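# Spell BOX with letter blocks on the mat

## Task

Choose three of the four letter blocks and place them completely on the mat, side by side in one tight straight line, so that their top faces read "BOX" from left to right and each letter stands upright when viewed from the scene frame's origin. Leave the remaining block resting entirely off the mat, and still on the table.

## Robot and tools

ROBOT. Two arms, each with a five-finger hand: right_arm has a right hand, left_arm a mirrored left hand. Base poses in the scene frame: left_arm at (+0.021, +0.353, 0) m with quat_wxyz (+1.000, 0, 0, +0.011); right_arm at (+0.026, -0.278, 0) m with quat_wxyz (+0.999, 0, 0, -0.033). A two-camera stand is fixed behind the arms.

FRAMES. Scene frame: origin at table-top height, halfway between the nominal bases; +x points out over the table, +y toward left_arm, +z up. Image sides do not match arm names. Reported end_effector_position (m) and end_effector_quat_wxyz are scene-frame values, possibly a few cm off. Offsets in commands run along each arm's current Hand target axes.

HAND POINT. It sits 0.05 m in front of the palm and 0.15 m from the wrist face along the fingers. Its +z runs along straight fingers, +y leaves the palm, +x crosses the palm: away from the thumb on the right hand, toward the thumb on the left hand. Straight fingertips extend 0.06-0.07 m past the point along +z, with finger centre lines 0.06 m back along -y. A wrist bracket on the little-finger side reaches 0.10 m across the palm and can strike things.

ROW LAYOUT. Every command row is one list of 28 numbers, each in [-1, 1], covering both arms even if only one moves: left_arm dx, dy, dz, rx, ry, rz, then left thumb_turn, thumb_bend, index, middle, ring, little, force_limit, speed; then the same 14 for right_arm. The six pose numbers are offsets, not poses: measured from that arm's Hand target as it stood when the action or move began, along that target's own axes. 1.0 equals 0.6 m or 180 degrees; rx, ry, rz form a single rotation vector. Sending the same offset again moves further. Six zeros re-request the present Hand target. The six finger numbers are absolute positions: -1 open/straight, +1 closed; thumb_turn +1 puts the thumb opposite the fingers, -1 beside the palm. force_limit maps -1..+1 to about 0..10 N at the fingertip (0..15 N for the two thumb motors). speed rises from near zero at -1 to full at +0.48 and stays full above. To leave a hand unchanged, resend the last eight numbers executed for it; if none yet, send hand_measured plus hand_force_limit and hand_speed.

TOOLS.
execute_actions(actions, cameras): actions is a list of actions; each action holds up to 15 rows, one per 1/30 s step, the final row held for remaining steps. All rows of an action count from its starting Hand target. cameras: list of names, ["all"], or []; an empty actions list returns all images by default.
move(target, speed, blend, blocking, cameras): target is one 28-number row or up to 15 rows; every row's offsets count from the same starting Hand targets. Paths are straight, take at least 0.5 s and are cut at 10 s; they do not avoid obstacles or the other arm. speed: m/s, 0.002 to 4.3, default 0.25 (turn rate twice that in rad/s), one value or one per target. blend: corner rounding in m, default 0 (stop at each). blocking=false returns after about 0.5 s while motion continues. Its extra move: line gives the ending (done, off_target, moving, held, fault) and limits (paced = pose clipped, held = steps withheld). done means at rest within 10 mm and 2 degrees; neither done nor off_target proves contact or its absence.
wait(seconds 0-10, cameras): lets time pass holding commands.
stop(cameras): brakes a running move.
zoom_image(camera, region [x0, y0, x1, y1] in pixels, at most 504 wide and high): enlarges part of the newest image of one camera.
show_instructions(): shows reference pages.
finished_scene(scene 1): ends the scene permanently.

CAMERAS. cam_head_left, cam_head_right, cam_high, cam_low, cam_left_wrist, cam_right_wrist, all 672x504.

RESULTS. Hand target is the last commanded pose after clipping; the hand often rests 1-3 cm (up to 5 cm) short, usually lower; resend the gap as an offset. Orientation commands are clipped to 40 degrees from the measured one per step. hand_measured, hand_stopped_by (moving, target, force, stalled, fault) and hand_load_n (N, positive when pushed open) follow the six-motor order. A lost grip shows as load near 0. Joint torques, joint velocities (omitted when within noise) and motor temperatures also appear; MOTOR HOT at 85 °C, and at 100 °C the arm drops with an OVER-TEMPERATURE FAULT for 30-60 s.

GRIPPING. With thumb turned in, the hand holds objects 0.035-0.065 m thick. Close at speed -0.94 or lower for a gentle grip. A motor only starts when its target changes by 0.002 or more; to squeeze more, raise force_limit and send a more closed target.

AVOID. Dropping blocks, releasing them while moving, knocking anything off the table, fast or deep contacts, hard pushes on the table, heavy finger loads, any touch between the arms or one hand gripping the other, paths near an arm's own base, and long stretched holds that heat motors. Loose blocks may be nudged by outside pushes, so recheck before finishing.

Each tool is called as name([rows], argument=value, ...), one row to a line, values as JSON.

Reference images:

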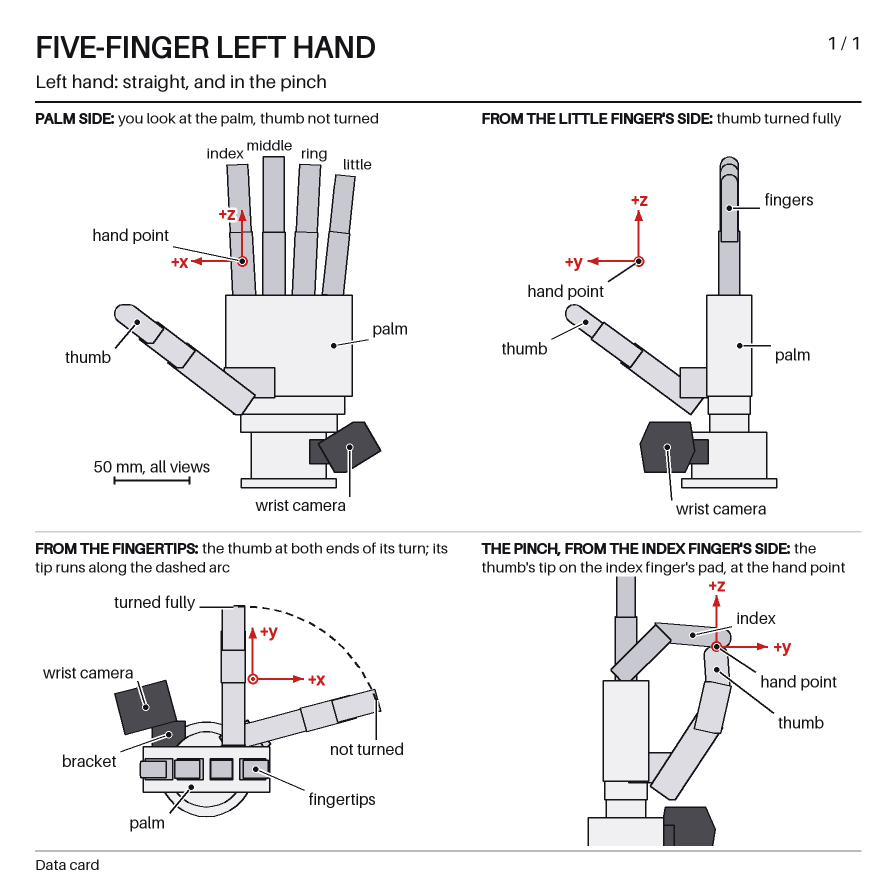

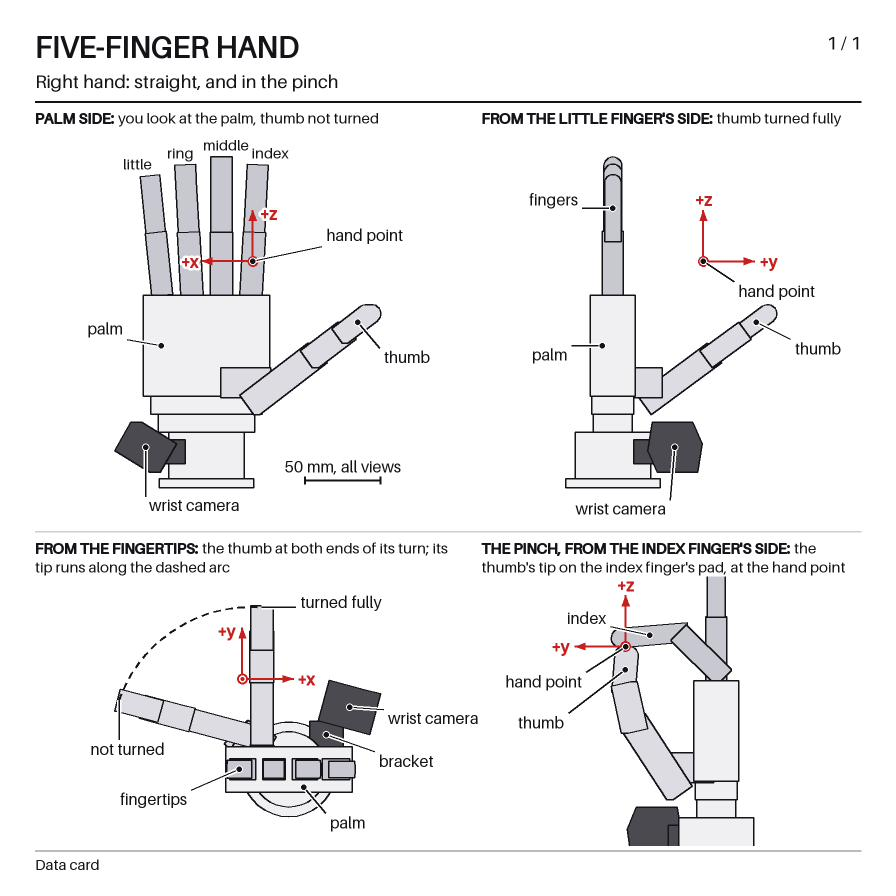

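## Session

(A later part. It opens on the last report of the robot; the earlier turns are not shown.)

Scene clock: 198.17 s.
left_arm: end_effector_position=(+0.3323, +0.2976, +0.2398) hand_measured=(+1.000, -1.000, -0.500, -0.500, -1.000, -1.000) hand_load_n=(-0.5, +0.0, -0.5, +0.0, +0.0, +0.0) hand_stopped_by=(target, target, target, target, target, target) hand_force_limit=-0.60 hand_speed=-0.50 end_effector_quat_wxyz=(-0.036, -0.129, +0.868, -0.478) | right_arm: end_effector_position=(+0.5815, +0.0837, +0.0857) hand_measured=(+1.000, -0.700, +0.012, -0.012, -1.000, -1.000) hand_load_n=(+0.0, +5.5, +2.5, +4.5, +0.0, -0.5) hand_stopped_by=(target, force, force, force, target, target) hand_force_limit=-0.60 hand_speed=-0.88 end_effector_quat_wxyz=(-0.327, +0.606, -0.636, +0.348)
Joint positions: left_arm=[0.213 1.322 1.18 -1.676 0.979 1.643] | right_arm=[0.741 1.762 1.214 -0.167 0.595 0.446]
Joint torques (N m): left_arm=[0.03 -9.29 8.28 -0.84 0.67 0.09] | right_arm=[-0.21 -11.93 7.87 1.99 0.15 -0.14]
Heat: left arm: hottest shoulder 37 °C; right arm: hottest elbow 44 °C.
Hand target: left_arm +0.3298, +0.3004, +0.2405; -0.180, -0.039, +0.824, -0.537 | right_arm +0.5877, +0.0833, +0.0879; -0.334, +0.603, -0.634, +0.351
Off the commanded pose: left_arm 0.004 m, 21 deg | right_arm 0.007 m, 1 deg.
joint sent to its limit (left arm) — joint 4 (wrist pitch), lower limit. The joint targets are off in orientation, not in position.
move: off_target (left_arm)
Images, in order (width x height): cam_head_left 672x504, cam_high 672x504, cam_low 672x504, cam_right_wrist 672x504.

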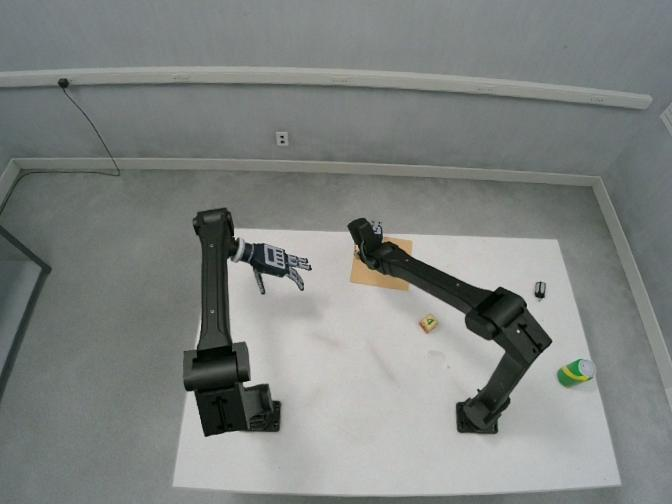

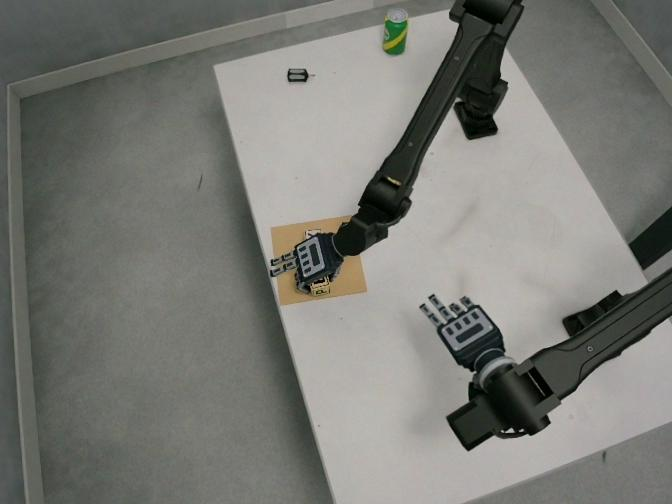

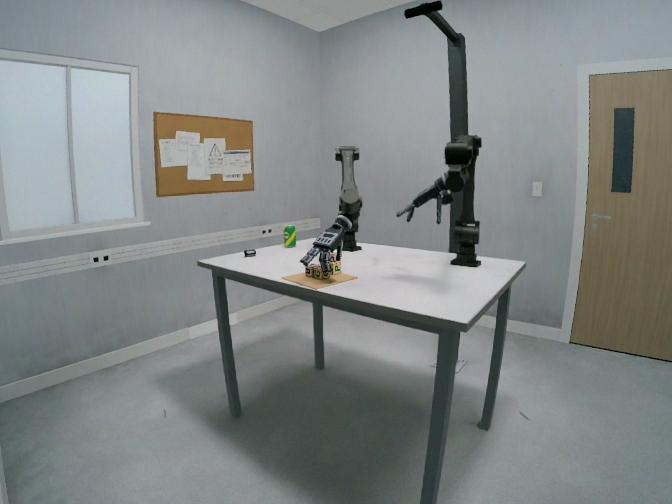

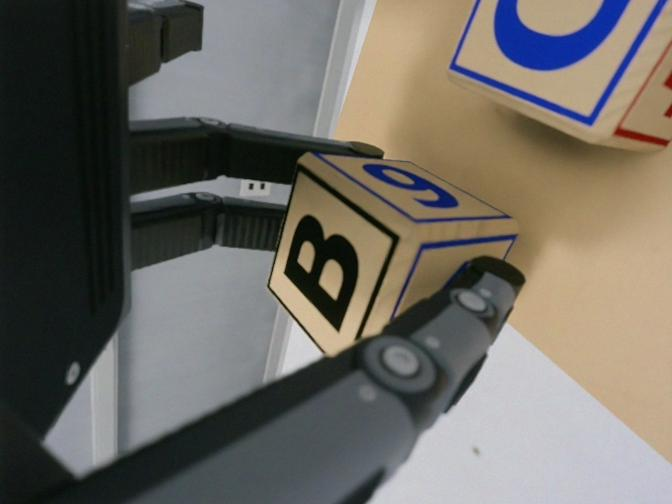

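move(target=[0,0,0,0,0,0,1,-1,-0.5,-0.5,-1,-1,-0.6,-0.5,0.01713,0.03455,0.01077,0,0,0,1,-0.4,0.1,0.1,-1,-1,-0.6,-0.88], speed=0.06, cameras=["cam_head_left", "cam_high", "cam_low", "cam_right_wrist"])

zoom_image(camera="cam_high", region=[265, 205, 375, 310])

zoom_image(camera="cam_low", region=[290, 230, 370, 290])

zoom_image(camera="cam_head_left", region=[340, 225, 390, 275])

Scene clock: 200.27 s.
left_arm: end_effector_position=(+0.3323, +0.2976, +0.2398) hand_measured=(+1.000, -1.000, -0.500, -0.500, -1.000, -1.000) hand_load_n=(+0.0, +0.0, +0.0, +0.0, +0.0, +0.0) hand_stopped_by=(target, target, target, target, target, target) hand_force_limit=-0.60 hand_speed=-0.50 end_effector_quat_wxyz=(-0.036, -0.129, +0.868, -0.478) | right_arm: end_effector_position=(+0.5759, +0.0755, +0.0683) hand_measured=(+1.000, -0.700, +0.012, -0.012, -1.000, -1.000) hand_load_n=(+0.0, +5.5, +2.5, +4.5, +0.0, +0.0) hand_stopped_by=(target, force, force, force, target, target) hand_force_limit=-0.60 hand_speed=-0.88 end_effector_quat_wxyz=(-0.330, +0.605, -0.635, +0.348)
Joint positions: left_arm=[0.213 1.322 1.18 -1.676 0.979 1.643] | right_arm=[0.736 1.764 1.16 -0.101 0.589 0.44]
Joint torques (N m): left_arm=[0.03 -9.29 8.27 -0.83 0.66 0.08] | right_arm=[0.03 -12.34 7.77 1.77 0.19 -0.14]
Heat: left arm: hottest shoulder 37 °C; right arm: hottest elbow 44 °C.
Hand target: left_arm +0.3298, +0.3004, +0.2405; -0.180, -0.039, +0.824, -0.537 | right_arm +0.5816, +0.0733, +0.0670; -0.334, +0.603, -0.634, +0.351
Off the commanded pose: left_arm 0.004 m, 21 deg | right_arm 0.006 m, 1 deg.
joint sent to its limit (left arm) — joint 4 (wrist pitch), lower limit. The joint targets are off in orientation, not in position.
move: off_target (left_arm)
Images, in order (width x height): cam_head_left 672x504, cam_high 672x504, cam_low 672x504, cam_right_wrist 672x504.

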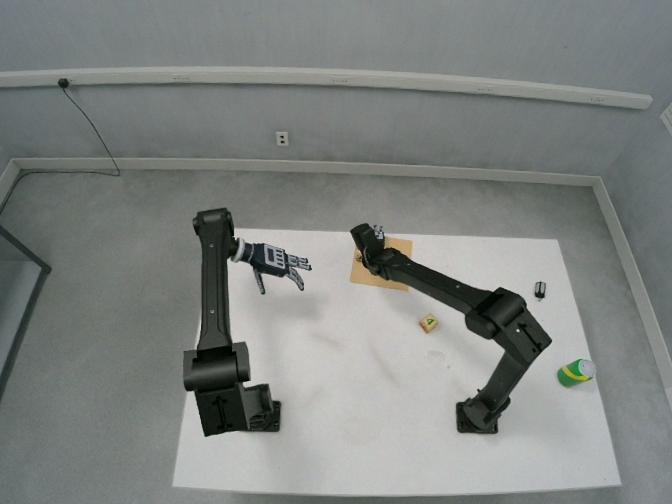

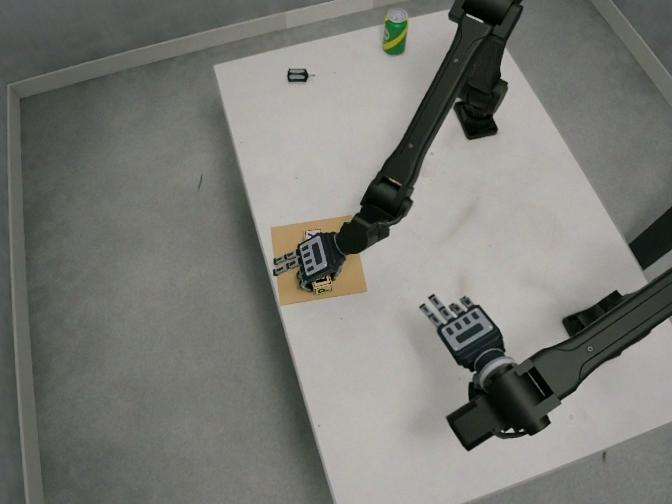

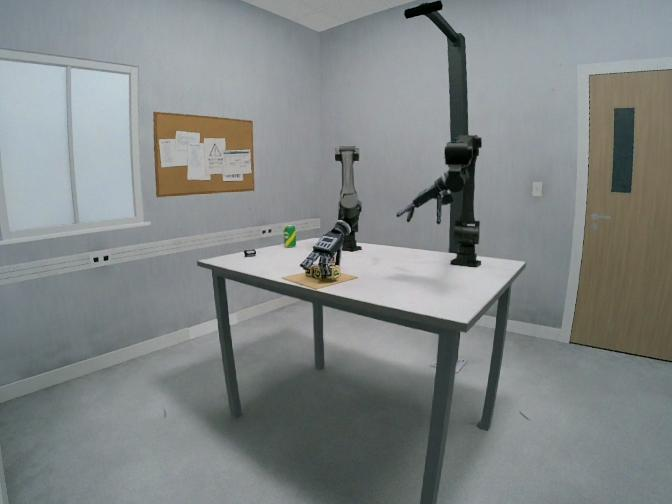

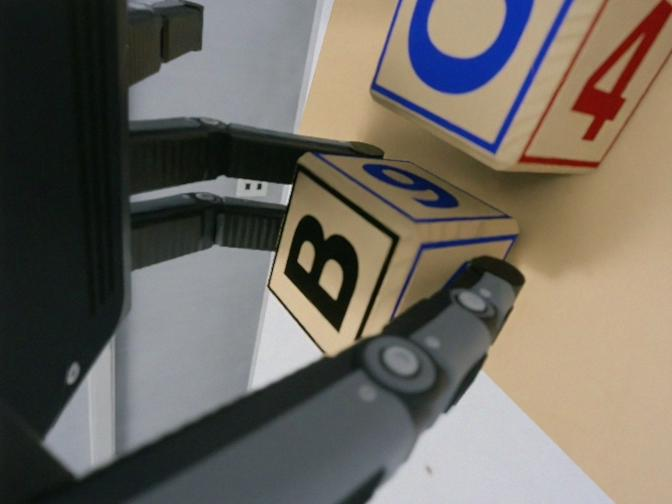

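Scaled by 4.582.

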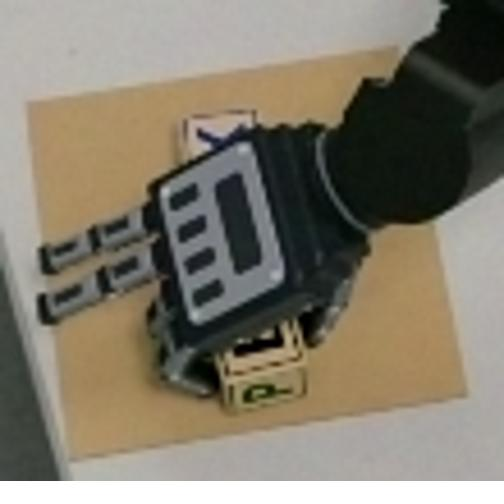

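Scaled by 6.300.

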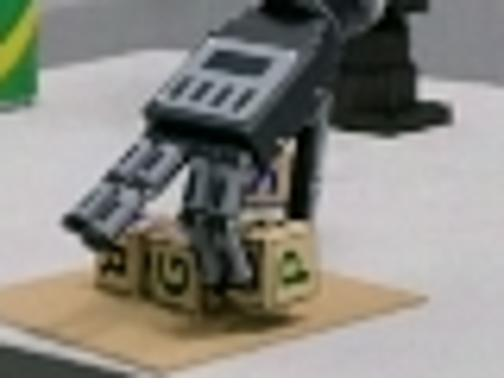

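Scaled by 10.080.

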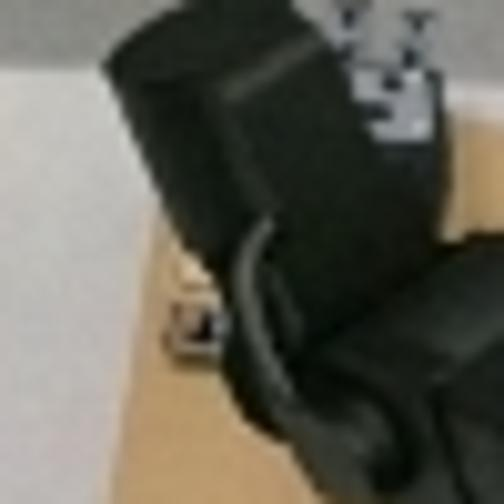

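zoom_image(camera="cam_high", region=[295, 260, 345, 310])

zoom_image(camera="cam_low", region=[310, 255, 350, 285])

Scaled by 10.080.

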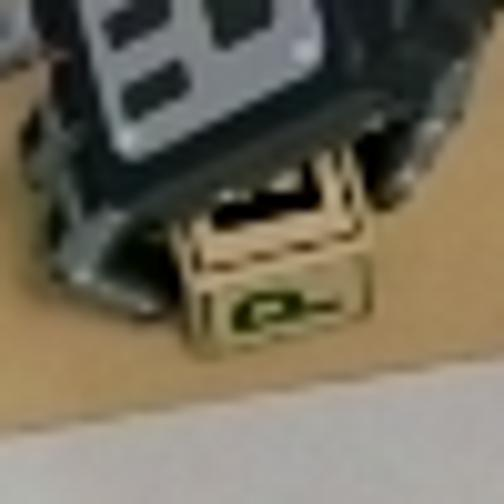

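Scaled by 12.600.

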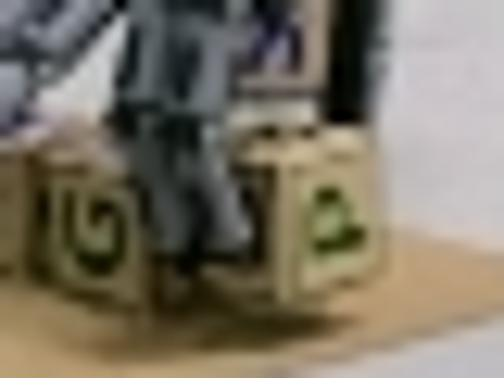

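move(target=[0,0,0,0,0,0,1,-1,-0.5,-0.5,-1,-1,-0.6,-0.5,-0.00025,0.0143,0.01483,0,0,0,1,-0.4,0.1,0.1,-1,-1,-0.6,-0.88], speed=0.05, cameras=["cam_head_left", "cam_high", "cam_low", "cam_right_wrist"])

zoom_image(camera="cam_high", region=[295, 260, 345, 310])

zoom_image(camera="cam_low", region=[310, 255, 350, 295])

zoom_image(camera="cam_head_left", region=[340, 225, 390, 275])

Scene clock: 203.97 s.
left_arm: end_effector_position=(+0.3323, +0.2976, +0.2398) hand_measured=(+1.000, -1.000, -0.500, -0.500, -1.000, -1.000) hand_load_n=(-0.5, +0.0, +0.0, +0.0, +0.0, +0.0) hand_stopped_by=(target, target, target, target, target, target) hand_force_limit=-0.60 hand_speed=-0.50 end_effector_quat_wxyz=(-0.036, -0.129, +0.868, -0.478) | right_arm: end_effector_position=(+0.5787, +0.0761, +0.0565) hand_measured=(+1.000, -0.700, +0.012, -0.012, -1.000, -1.000) hand_load_n=(+0.0, +5.5, +2.5, +4.5, -0.5, +0.0) hand_stopped_by=(target, force, force, force, target, target) hand_force_limit=-0.60 hand_speed=-0.88 end_effector_quat_wxyz=(-0.331, +0.605, -0.635, +0.348)
Joint positions: left_arm=[0.213 1.322 1.18 -1.676 0.979 1.643] | right_arm=[0.733 1.788 1.156 -0.071 0.586 0.438]
Joint torques (N m): left_arm=[-0.03 -9.29 8.29 -0.84 0.67 0.09] | right_arm=[-0.5 -12.16 7.46 1.92 0.19 -0.14]
Heat: left arm: hottest shoulder 37 °C; right arm: hottest elbow 44 °C.
Hand target: left_arm +0.3298, +0.3004, +0.2405; -0.180, -0.039, +0.824, -0.537 | right_arm +0.5846, +0.0735, +0.0551; -0.334, +0.603, -0.634, +0.351
Off the commanded pose: left_arm 0.004 m, 21 deg | right_arm 0.007 m, 1 deg.
joint sent to its limit (left arm) — joint 4 (wrist pitch), lower limit. The joint targets are off in orientation, not in position.
move: off_target (left_arm)
Images, in order (width x height): cam_head_left 672x504, cam_high 672x504, cam_low 672x504, cam_right_wrist 672x504.

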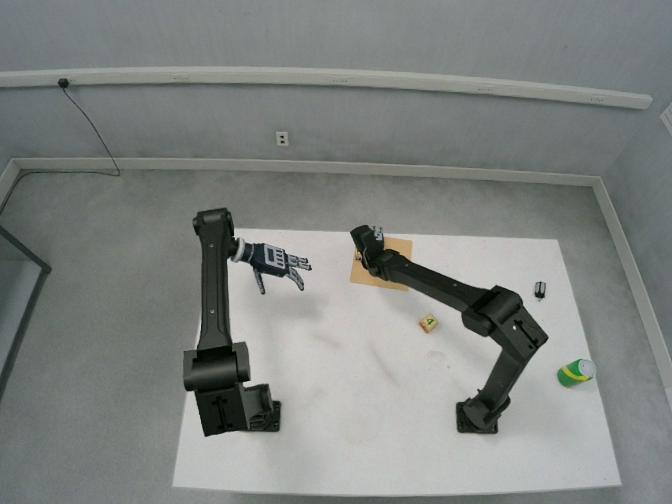

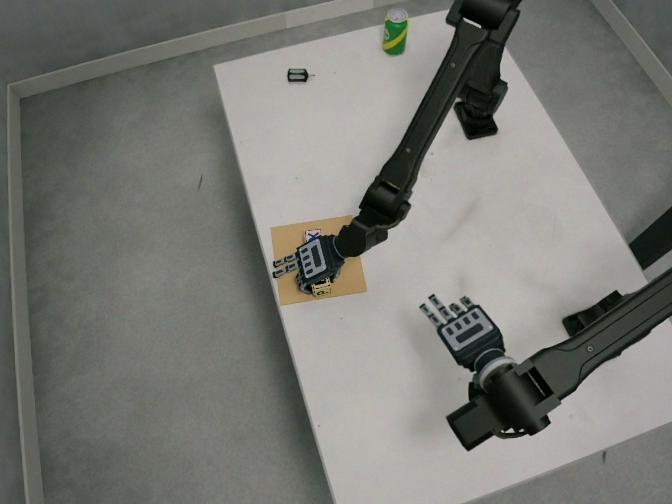

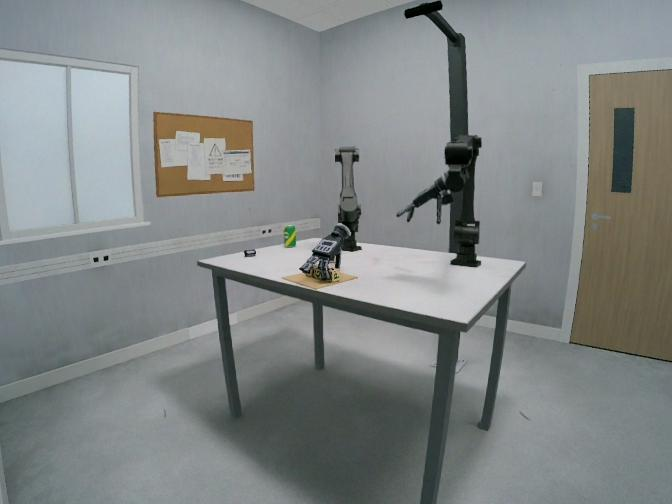

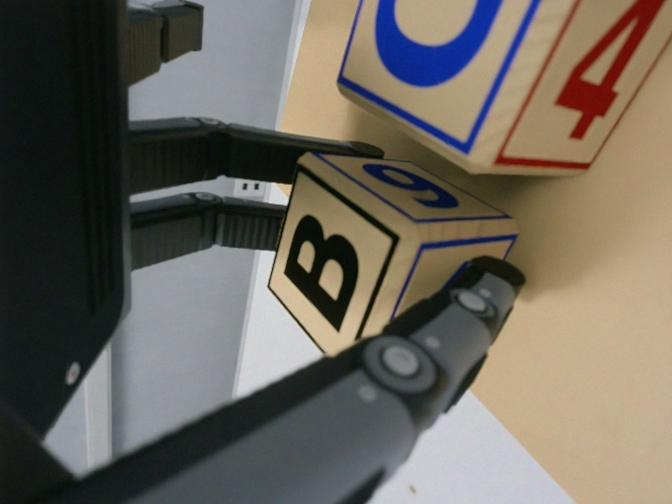

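Scaled by 10.080.

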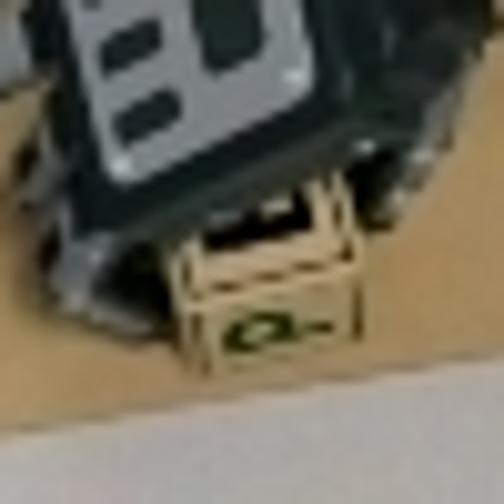

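Scaled by 12.600.

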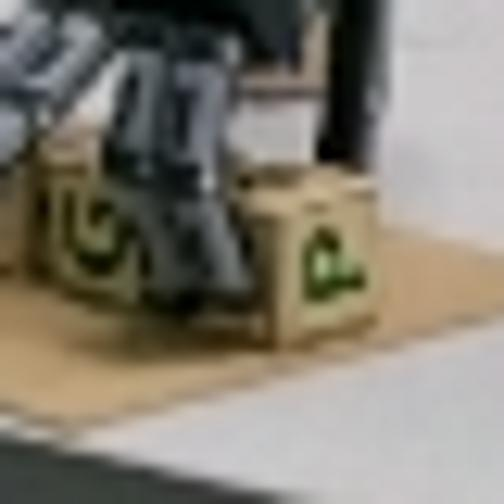

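Scaled by 10.080.

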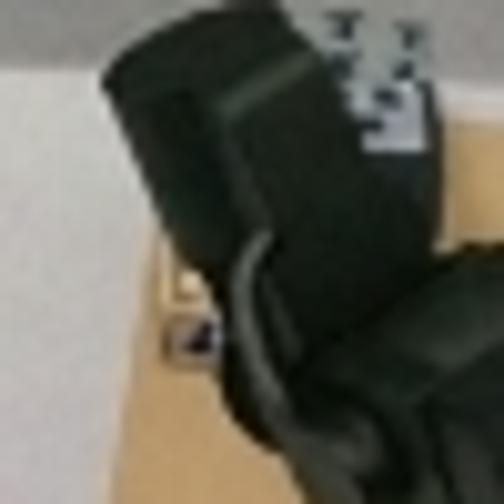

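move(target=[0,0,0,0,0,0,1,-1,-0.5,-0.5,-1,-1,-0.6,-0.5,0.00999,0.0068,0.00483,0,0,0,1,-0.4,0.1,0.1,-1,-1,-0.6,-0.88], speed=0.05, cameras=["cam_head_left", "cam_high", "cam_low", "cam_right_wrist"])

zoom_image(camera="cam_high", region=[295, 260, 345, 310])

zoom_image(camera="cam_low", region=[310, 255, 350, 295])

zoom_image(camera="cam_head_left", region=[340, 225, 390, 275])

Scene clock: 205.47 s.
left_arm: end_effector_position=(+0.3323, +0.2976, +0.2398) hand_measured=(+1.000, -1.000, -0.500, -0.500, -1.000, -1.000) hand_load_n=(+0.0, +0.0, +0.0, +0.0, +0.0, +0.0) hand_stopped_by=(target, target, target, target, target, target) hand_force_limit=-0.60 hand_speed=-0.50 end_effector_quat_wxyz=(-0.036, -0.129, +0.868, -0.478) | right_arm: end_effector_position=(+0.5800, +0.0755, +0.0558) hand_measured=(+1.000, -0.700, +0.012, -0.012, -1.000, -1.000) hand_load_n=(+0.5, +5.5, +2.5, +4.0, -0.5, +0.0) hand_stopped_by=(target, force, force, force, target, target) hand_force_limit=-0.60 hand_speed=-0.88 end_effector_quat_wxyz=(-0.337, +0.604, -0.634, +0.347)
Joint positions: left_arm=[0.213 1.322 1.18 -1.676 0.979 1.643] | right_arm=[0.729 1.788 1.146 -0.047 0.579 0.433]
Joint torques (N m): left_arm=[0.03 -9.23 8.28 -0.84 0.67 0.09] | right_arm=[-0.56 -11.34 7.05 1.83 0.16 -0.18]
Heat: left arm: hottest shoulder 37 °C; right arm: hottest elbow 43 °C.
Hand target: left_arm +0.3298, +0.3004, +0.2405; -0.180, -0.039, +0.824, -0.537 | right_arm +0.5846, +0.0675, +0.0501; -0.334, +0.603, -0.634, +0.351
Off the commanded pose: left_arm 0.004 m, 21 deg | right_arm 0.011 m, 1 deg.
joint sent to its limit (left arm) — joint 4 (wrist pitch), lower limit. The joint targets are off in orientation, not in position.
move: off_target (left_arm, right_arm)
Images, in order (width x height): cam_head_left 672x504, cam_high 672x504, cam_low 672x504, cam_right_wrist 672x504.

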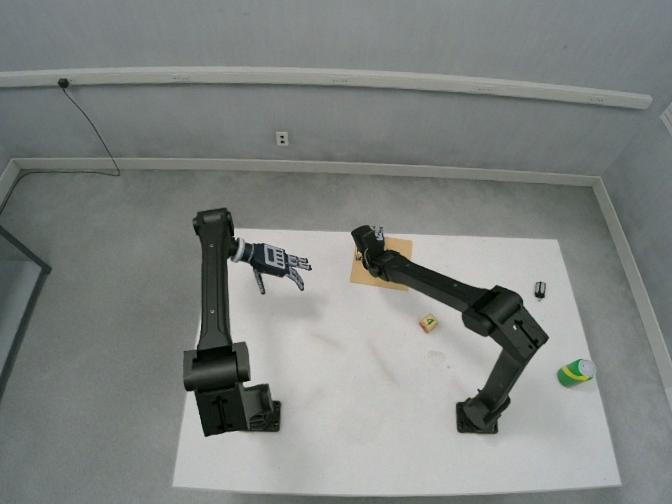

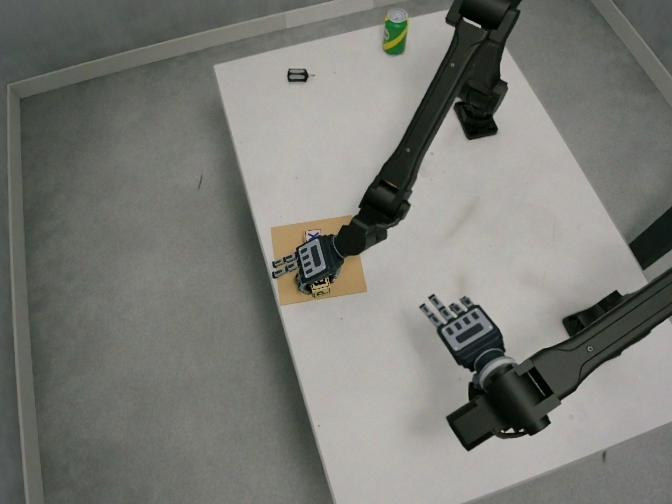

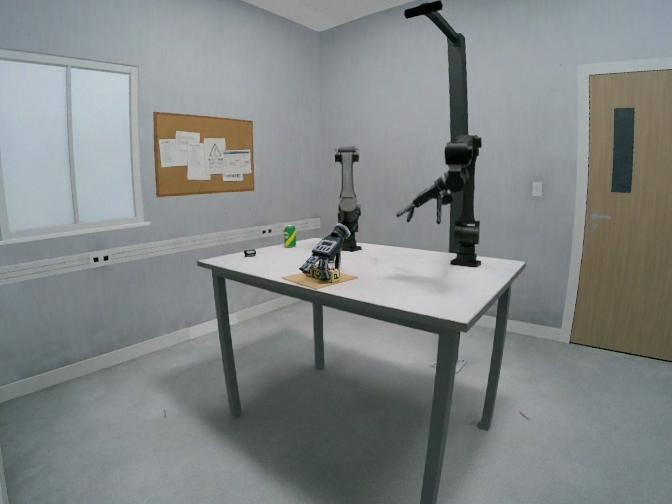

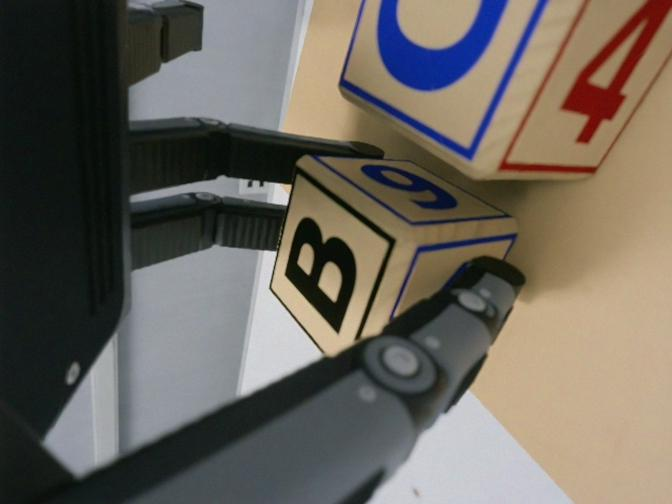

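Scaled by 10.080.

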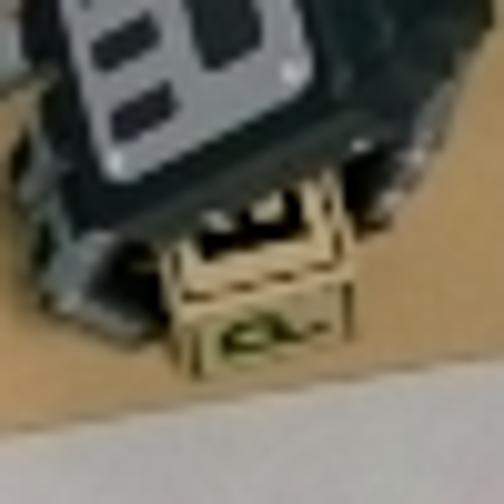

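Scaled by 12.600.

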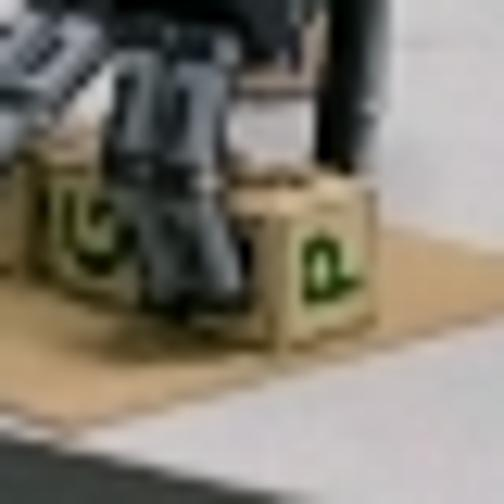

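Scaled by 10.080.

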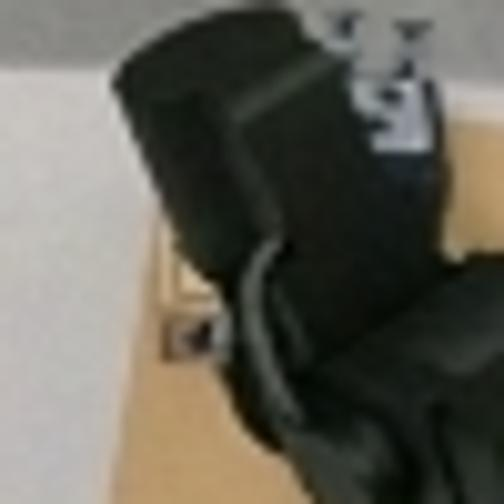

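move(target=[0,0,0,0,0,0,1,-1,-0.5,-0.5,-1,-1,-0.6,-0.5,0.01332,-0.01732,-0.01005,0,0,0,1,-0.4,0.1,0.1,-1,-1,-0.6,-0.88], speed=0.05, cameras=["cam_head_left", "cam_high", "cam_low", "cam_right_wrist"])

zoom_image(camera="cam_high", region=[295, 260, 345, 310])

zoom_image(camera="cam_low", region=[310, 255, 350, 295])

zoom_image(camera="cam_head_left", region=[340, 225, 390, 275])

Scene clock: 206.90 s.
left_arm: end_effector_position=(+0.3323, +0.2976, +0.2398) hand_measured=(+1.000, -1.000, -0.500, -0.500, -1.000, -1.000) hand_load_n=(+0.0, +0.0, +0.0, +0.0, +0.0, +0.0) hand_stopped_by=(target, target, target, target, target, target) hand_force_limit=-0.60 hand_speed=-0.50 end_effector_quat_wxyz=(-0.036, -0.129, +0.868, -0.478) | right_arm: end_effector_position=(+0.5829, +0.0665, +0.0557) hand_measured=(+1.000, -0.700, +0.012, -0.012, -1.000, -1.000) hand_load_n=(+0.5, +5.5, +2.5, +4.0, +0.0, +0.0) hand_stopped_by=(target, force, force, force, target, target) hand_force_limit=-0.60 hand_speed=-0.88 end_effector_quat_wxyz=(-0.334, +0.603, -0.636, +0.347)
Joint positions: left_arm=[0.213 1.322 1.18 -1.676 0.979 1.643] | right_arm=[0.713 1.782 1.14 -0.047 0.569 0.426]
Joint torques (N m): left_arm=[0.09 -9.29 8.27 -0.84 0.67 0.09] | right_arm=[0.03 -13.98 6.97 1.1 0.2 -0.06]
Heat: left arm: hottest shoulder 37 °C; right arm: hottest elbow 43 °C.
Hand target: left_arm +0.3298, +0.3004, +0.2405; -0.180, -0.039, +0.824, -0.537 | right_arm +0.5846, +0.0594, +0.0619; -0.334, +0.603, -0.634, +0.351
Off the commanded pose: left_arm 0.004 m, 21 deg | right_arm 0.010 m, 1 deg.
joint sent to its limit (left arm) — joint 4 (wrist pitch), lower limit. The joint targets are off in orientation, not in position.
move: off_target (left_arm)
Images, in order (width x height): cam_head_left 672x504, cam_high 672x504, cam_low 672x504, cam_right_wrist 672x504.

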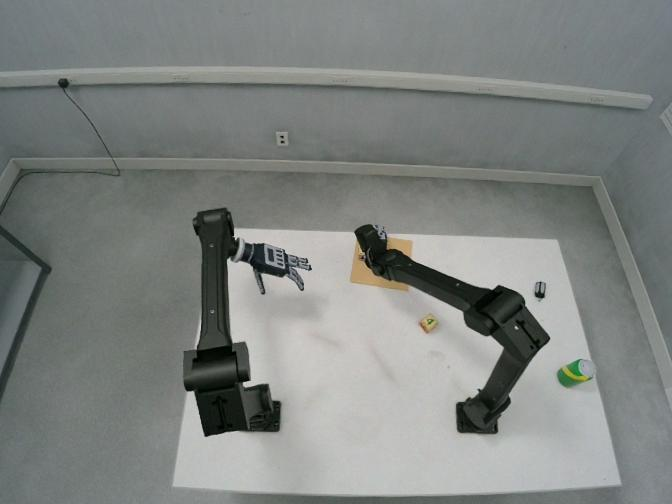

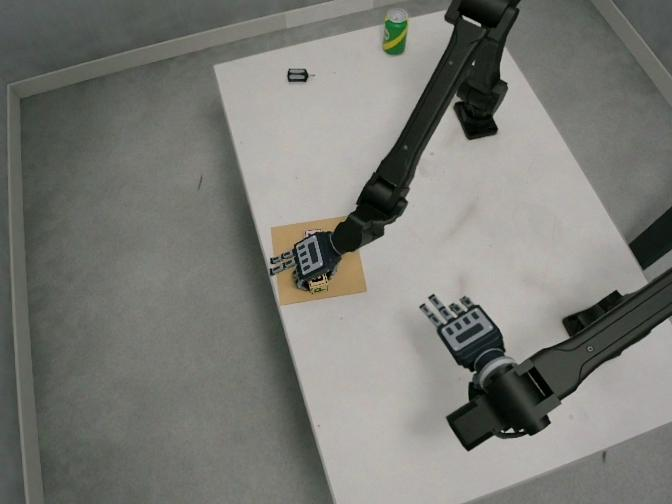

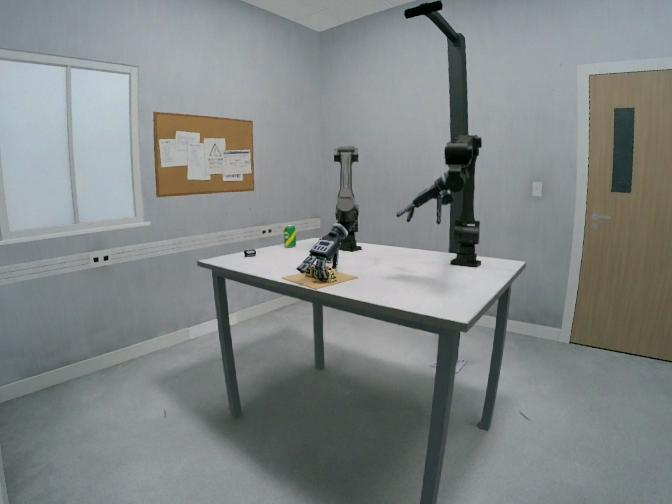

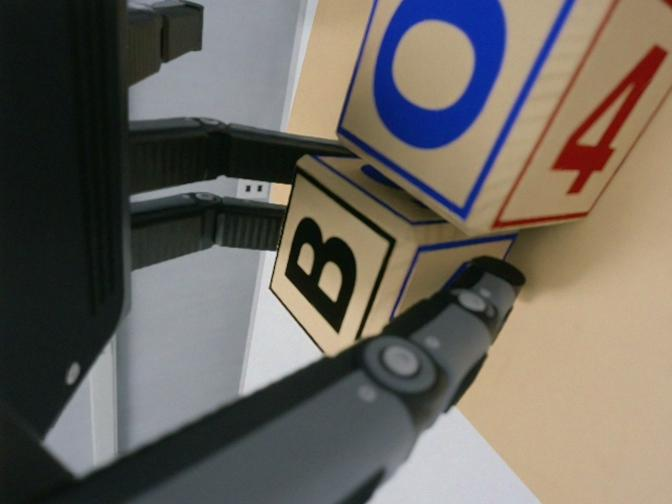

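Scaled by 10.080.

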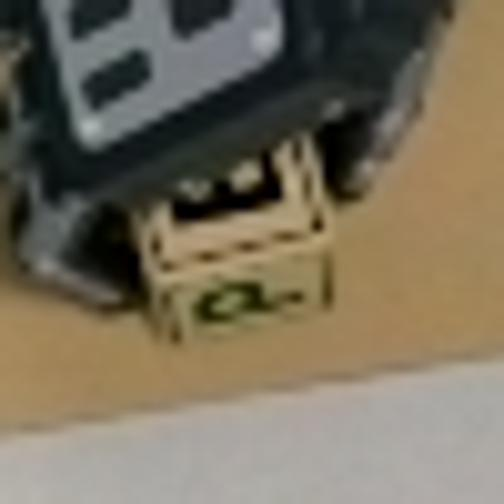

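Scaled by 12.600.

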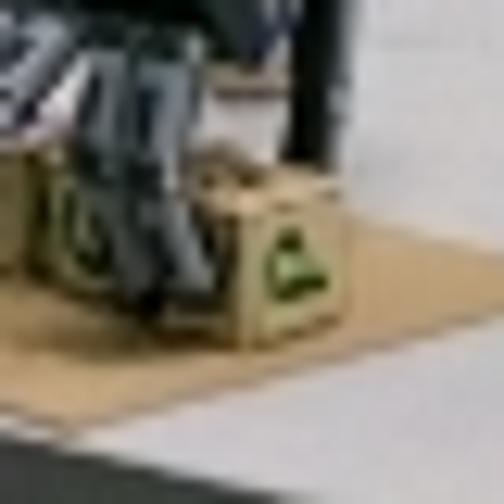

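Scaled by 10.080.

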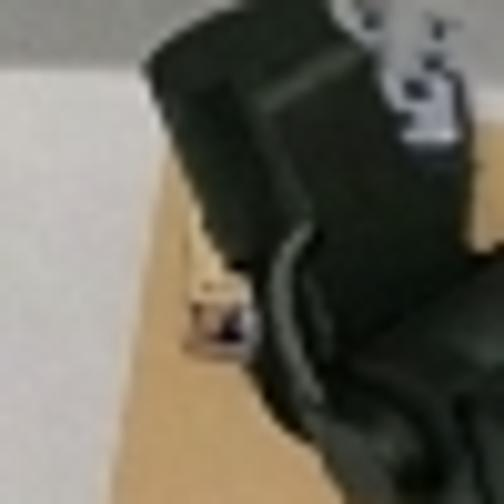

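move(target=[0,0,0,0,0,0,1,-1,-0.5,-0.5,-1,-1,-0.6,-0.5,-0.00093,0.00798,-0.01277,0,0,0,1,-0.4,0.1,0.1,-1,-1,-0.6,-0.88], speed=0.05, cameras=["cam_head_left", "cam_high", "cam_low", "cam_right_wrist"])

zoom_image(camera="cam_high", region=[295, 260, 345, 310])

zoom_image(camera="cam_low", region=[300, 255, 340, 295])

zoom_image(camera="cam_head_left", region=[340, 225, 390, 275])

Scene clock: 208.67 s.
left_arm: end_effector_position=(+0.3323, +0.2976, +0.2398) hand_measured=(+1.000, -1.000, -0.500, -0.500, -1.000, -1.000) hand_load_n=(+0.0, +0.0, +0.0, +0.0, +0.0, +0.0) hand_stopped_by=(target, target, target, target, target, target) hand_force_limit=-0.60 hand_speed=-0.50 end_effector_quat_wxyz=(-0.036, -0.129, +0.868, -0.478) | right_arm: end_effector_position=(+0.5774, +0.0614, +0.0553) hand_measured=(+1.000, -0.700, +0.012, -0.012, -1.000, -1.000) hand_load_n=(+0.0, +5.5, +2.5, +4.5, +0.0, +0.0) hand_stopped_by=(target, force, force, force, target, target) hand_force_limit=-0.60 hand_speed=-0.88 end_effector_quat_wxyz=(-0.331, +0.603, -0.636, +0.349)
Joint positions: left_arm=[0.213 1.322 1.18 -1.676 0.979 1.643] | right_arm=[0.713 1.769 1.121 -0.047 0.574 0.426]
Joint torques (N m): left_arm=[0.03 -9.23 8.28 -0.84 0.67 0.09] | right_arm=[0.56 -12.98 7.08 1.01 0.43 -0.05]
Heat: left arm: hottest shoulder 37 °C; right arm: hottest elbow 43 °C.
Hand target: left_arm +0.3298, +0.3004, +0.2405; -0.180, -0.039, +0.824, -0.537 | right_arm +0.5756, +0.0605, +0.0619; -0.334, +0.603, -0.634, +0.351
Off the commanded pose: left_arm 0.004 m, 21 deg | right_arm 0.007 m, 1 deg.
joint sent to its limit (left arm) — joint 4 (wrist pitch), lower limit. The joint targets are off in orientation, not in position.
move: off_target (left_arm)
Images, in order (width x height): cam_head_left 672x504, cam_high 672x504, cam_low 672x504, cam_right_wrist 672x504.

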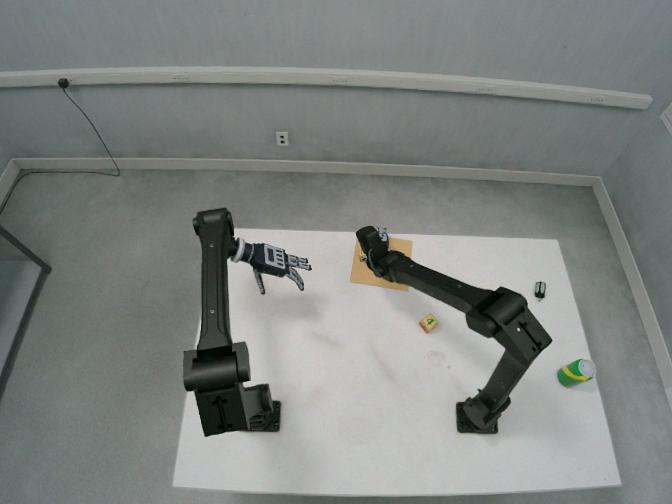

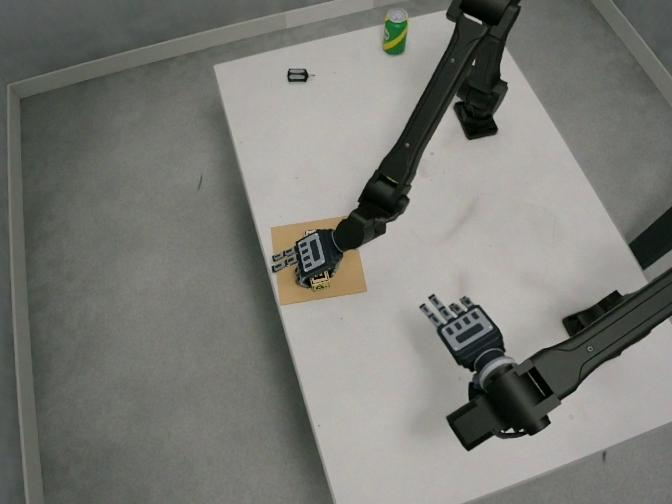

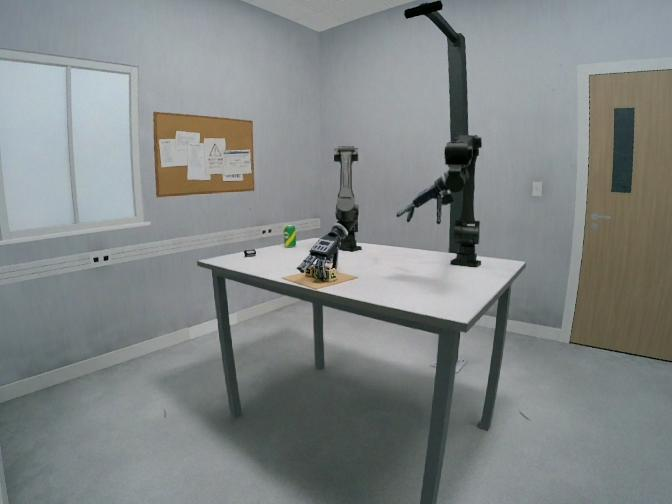

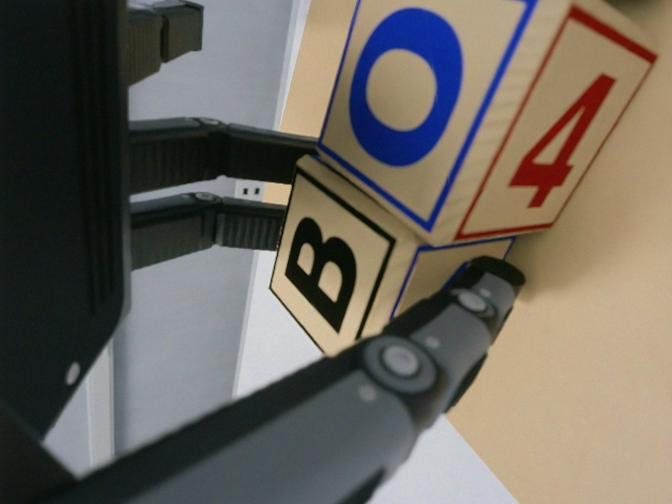

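Scaled by 10.080.

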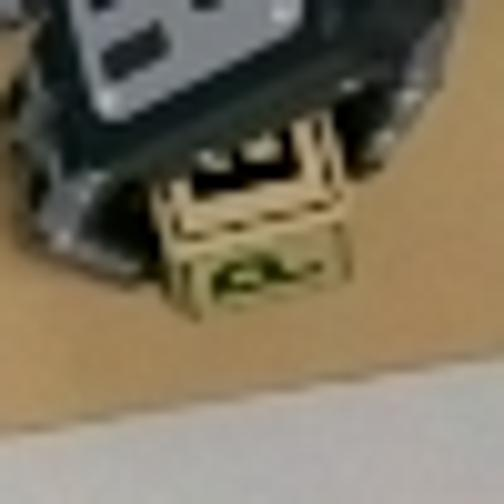

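Scaled by 12.600.

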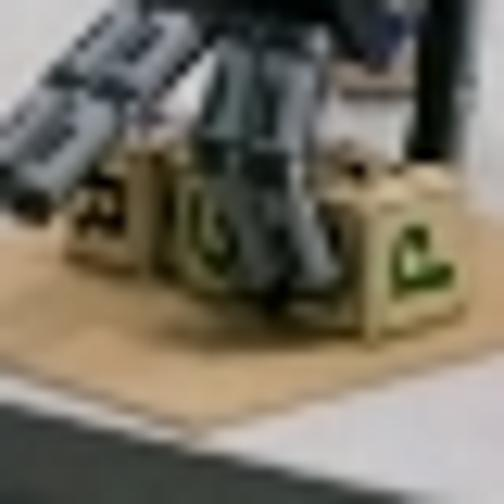

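Scaled by 10.080.

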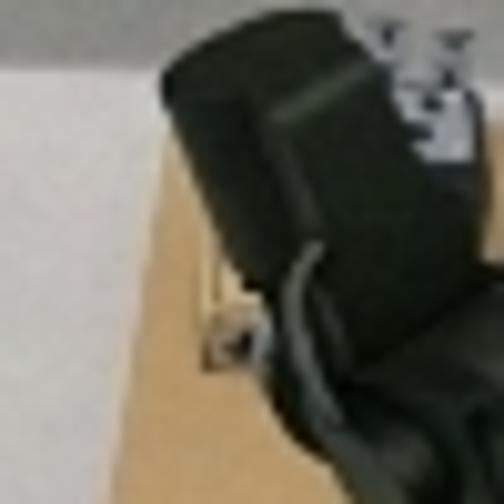

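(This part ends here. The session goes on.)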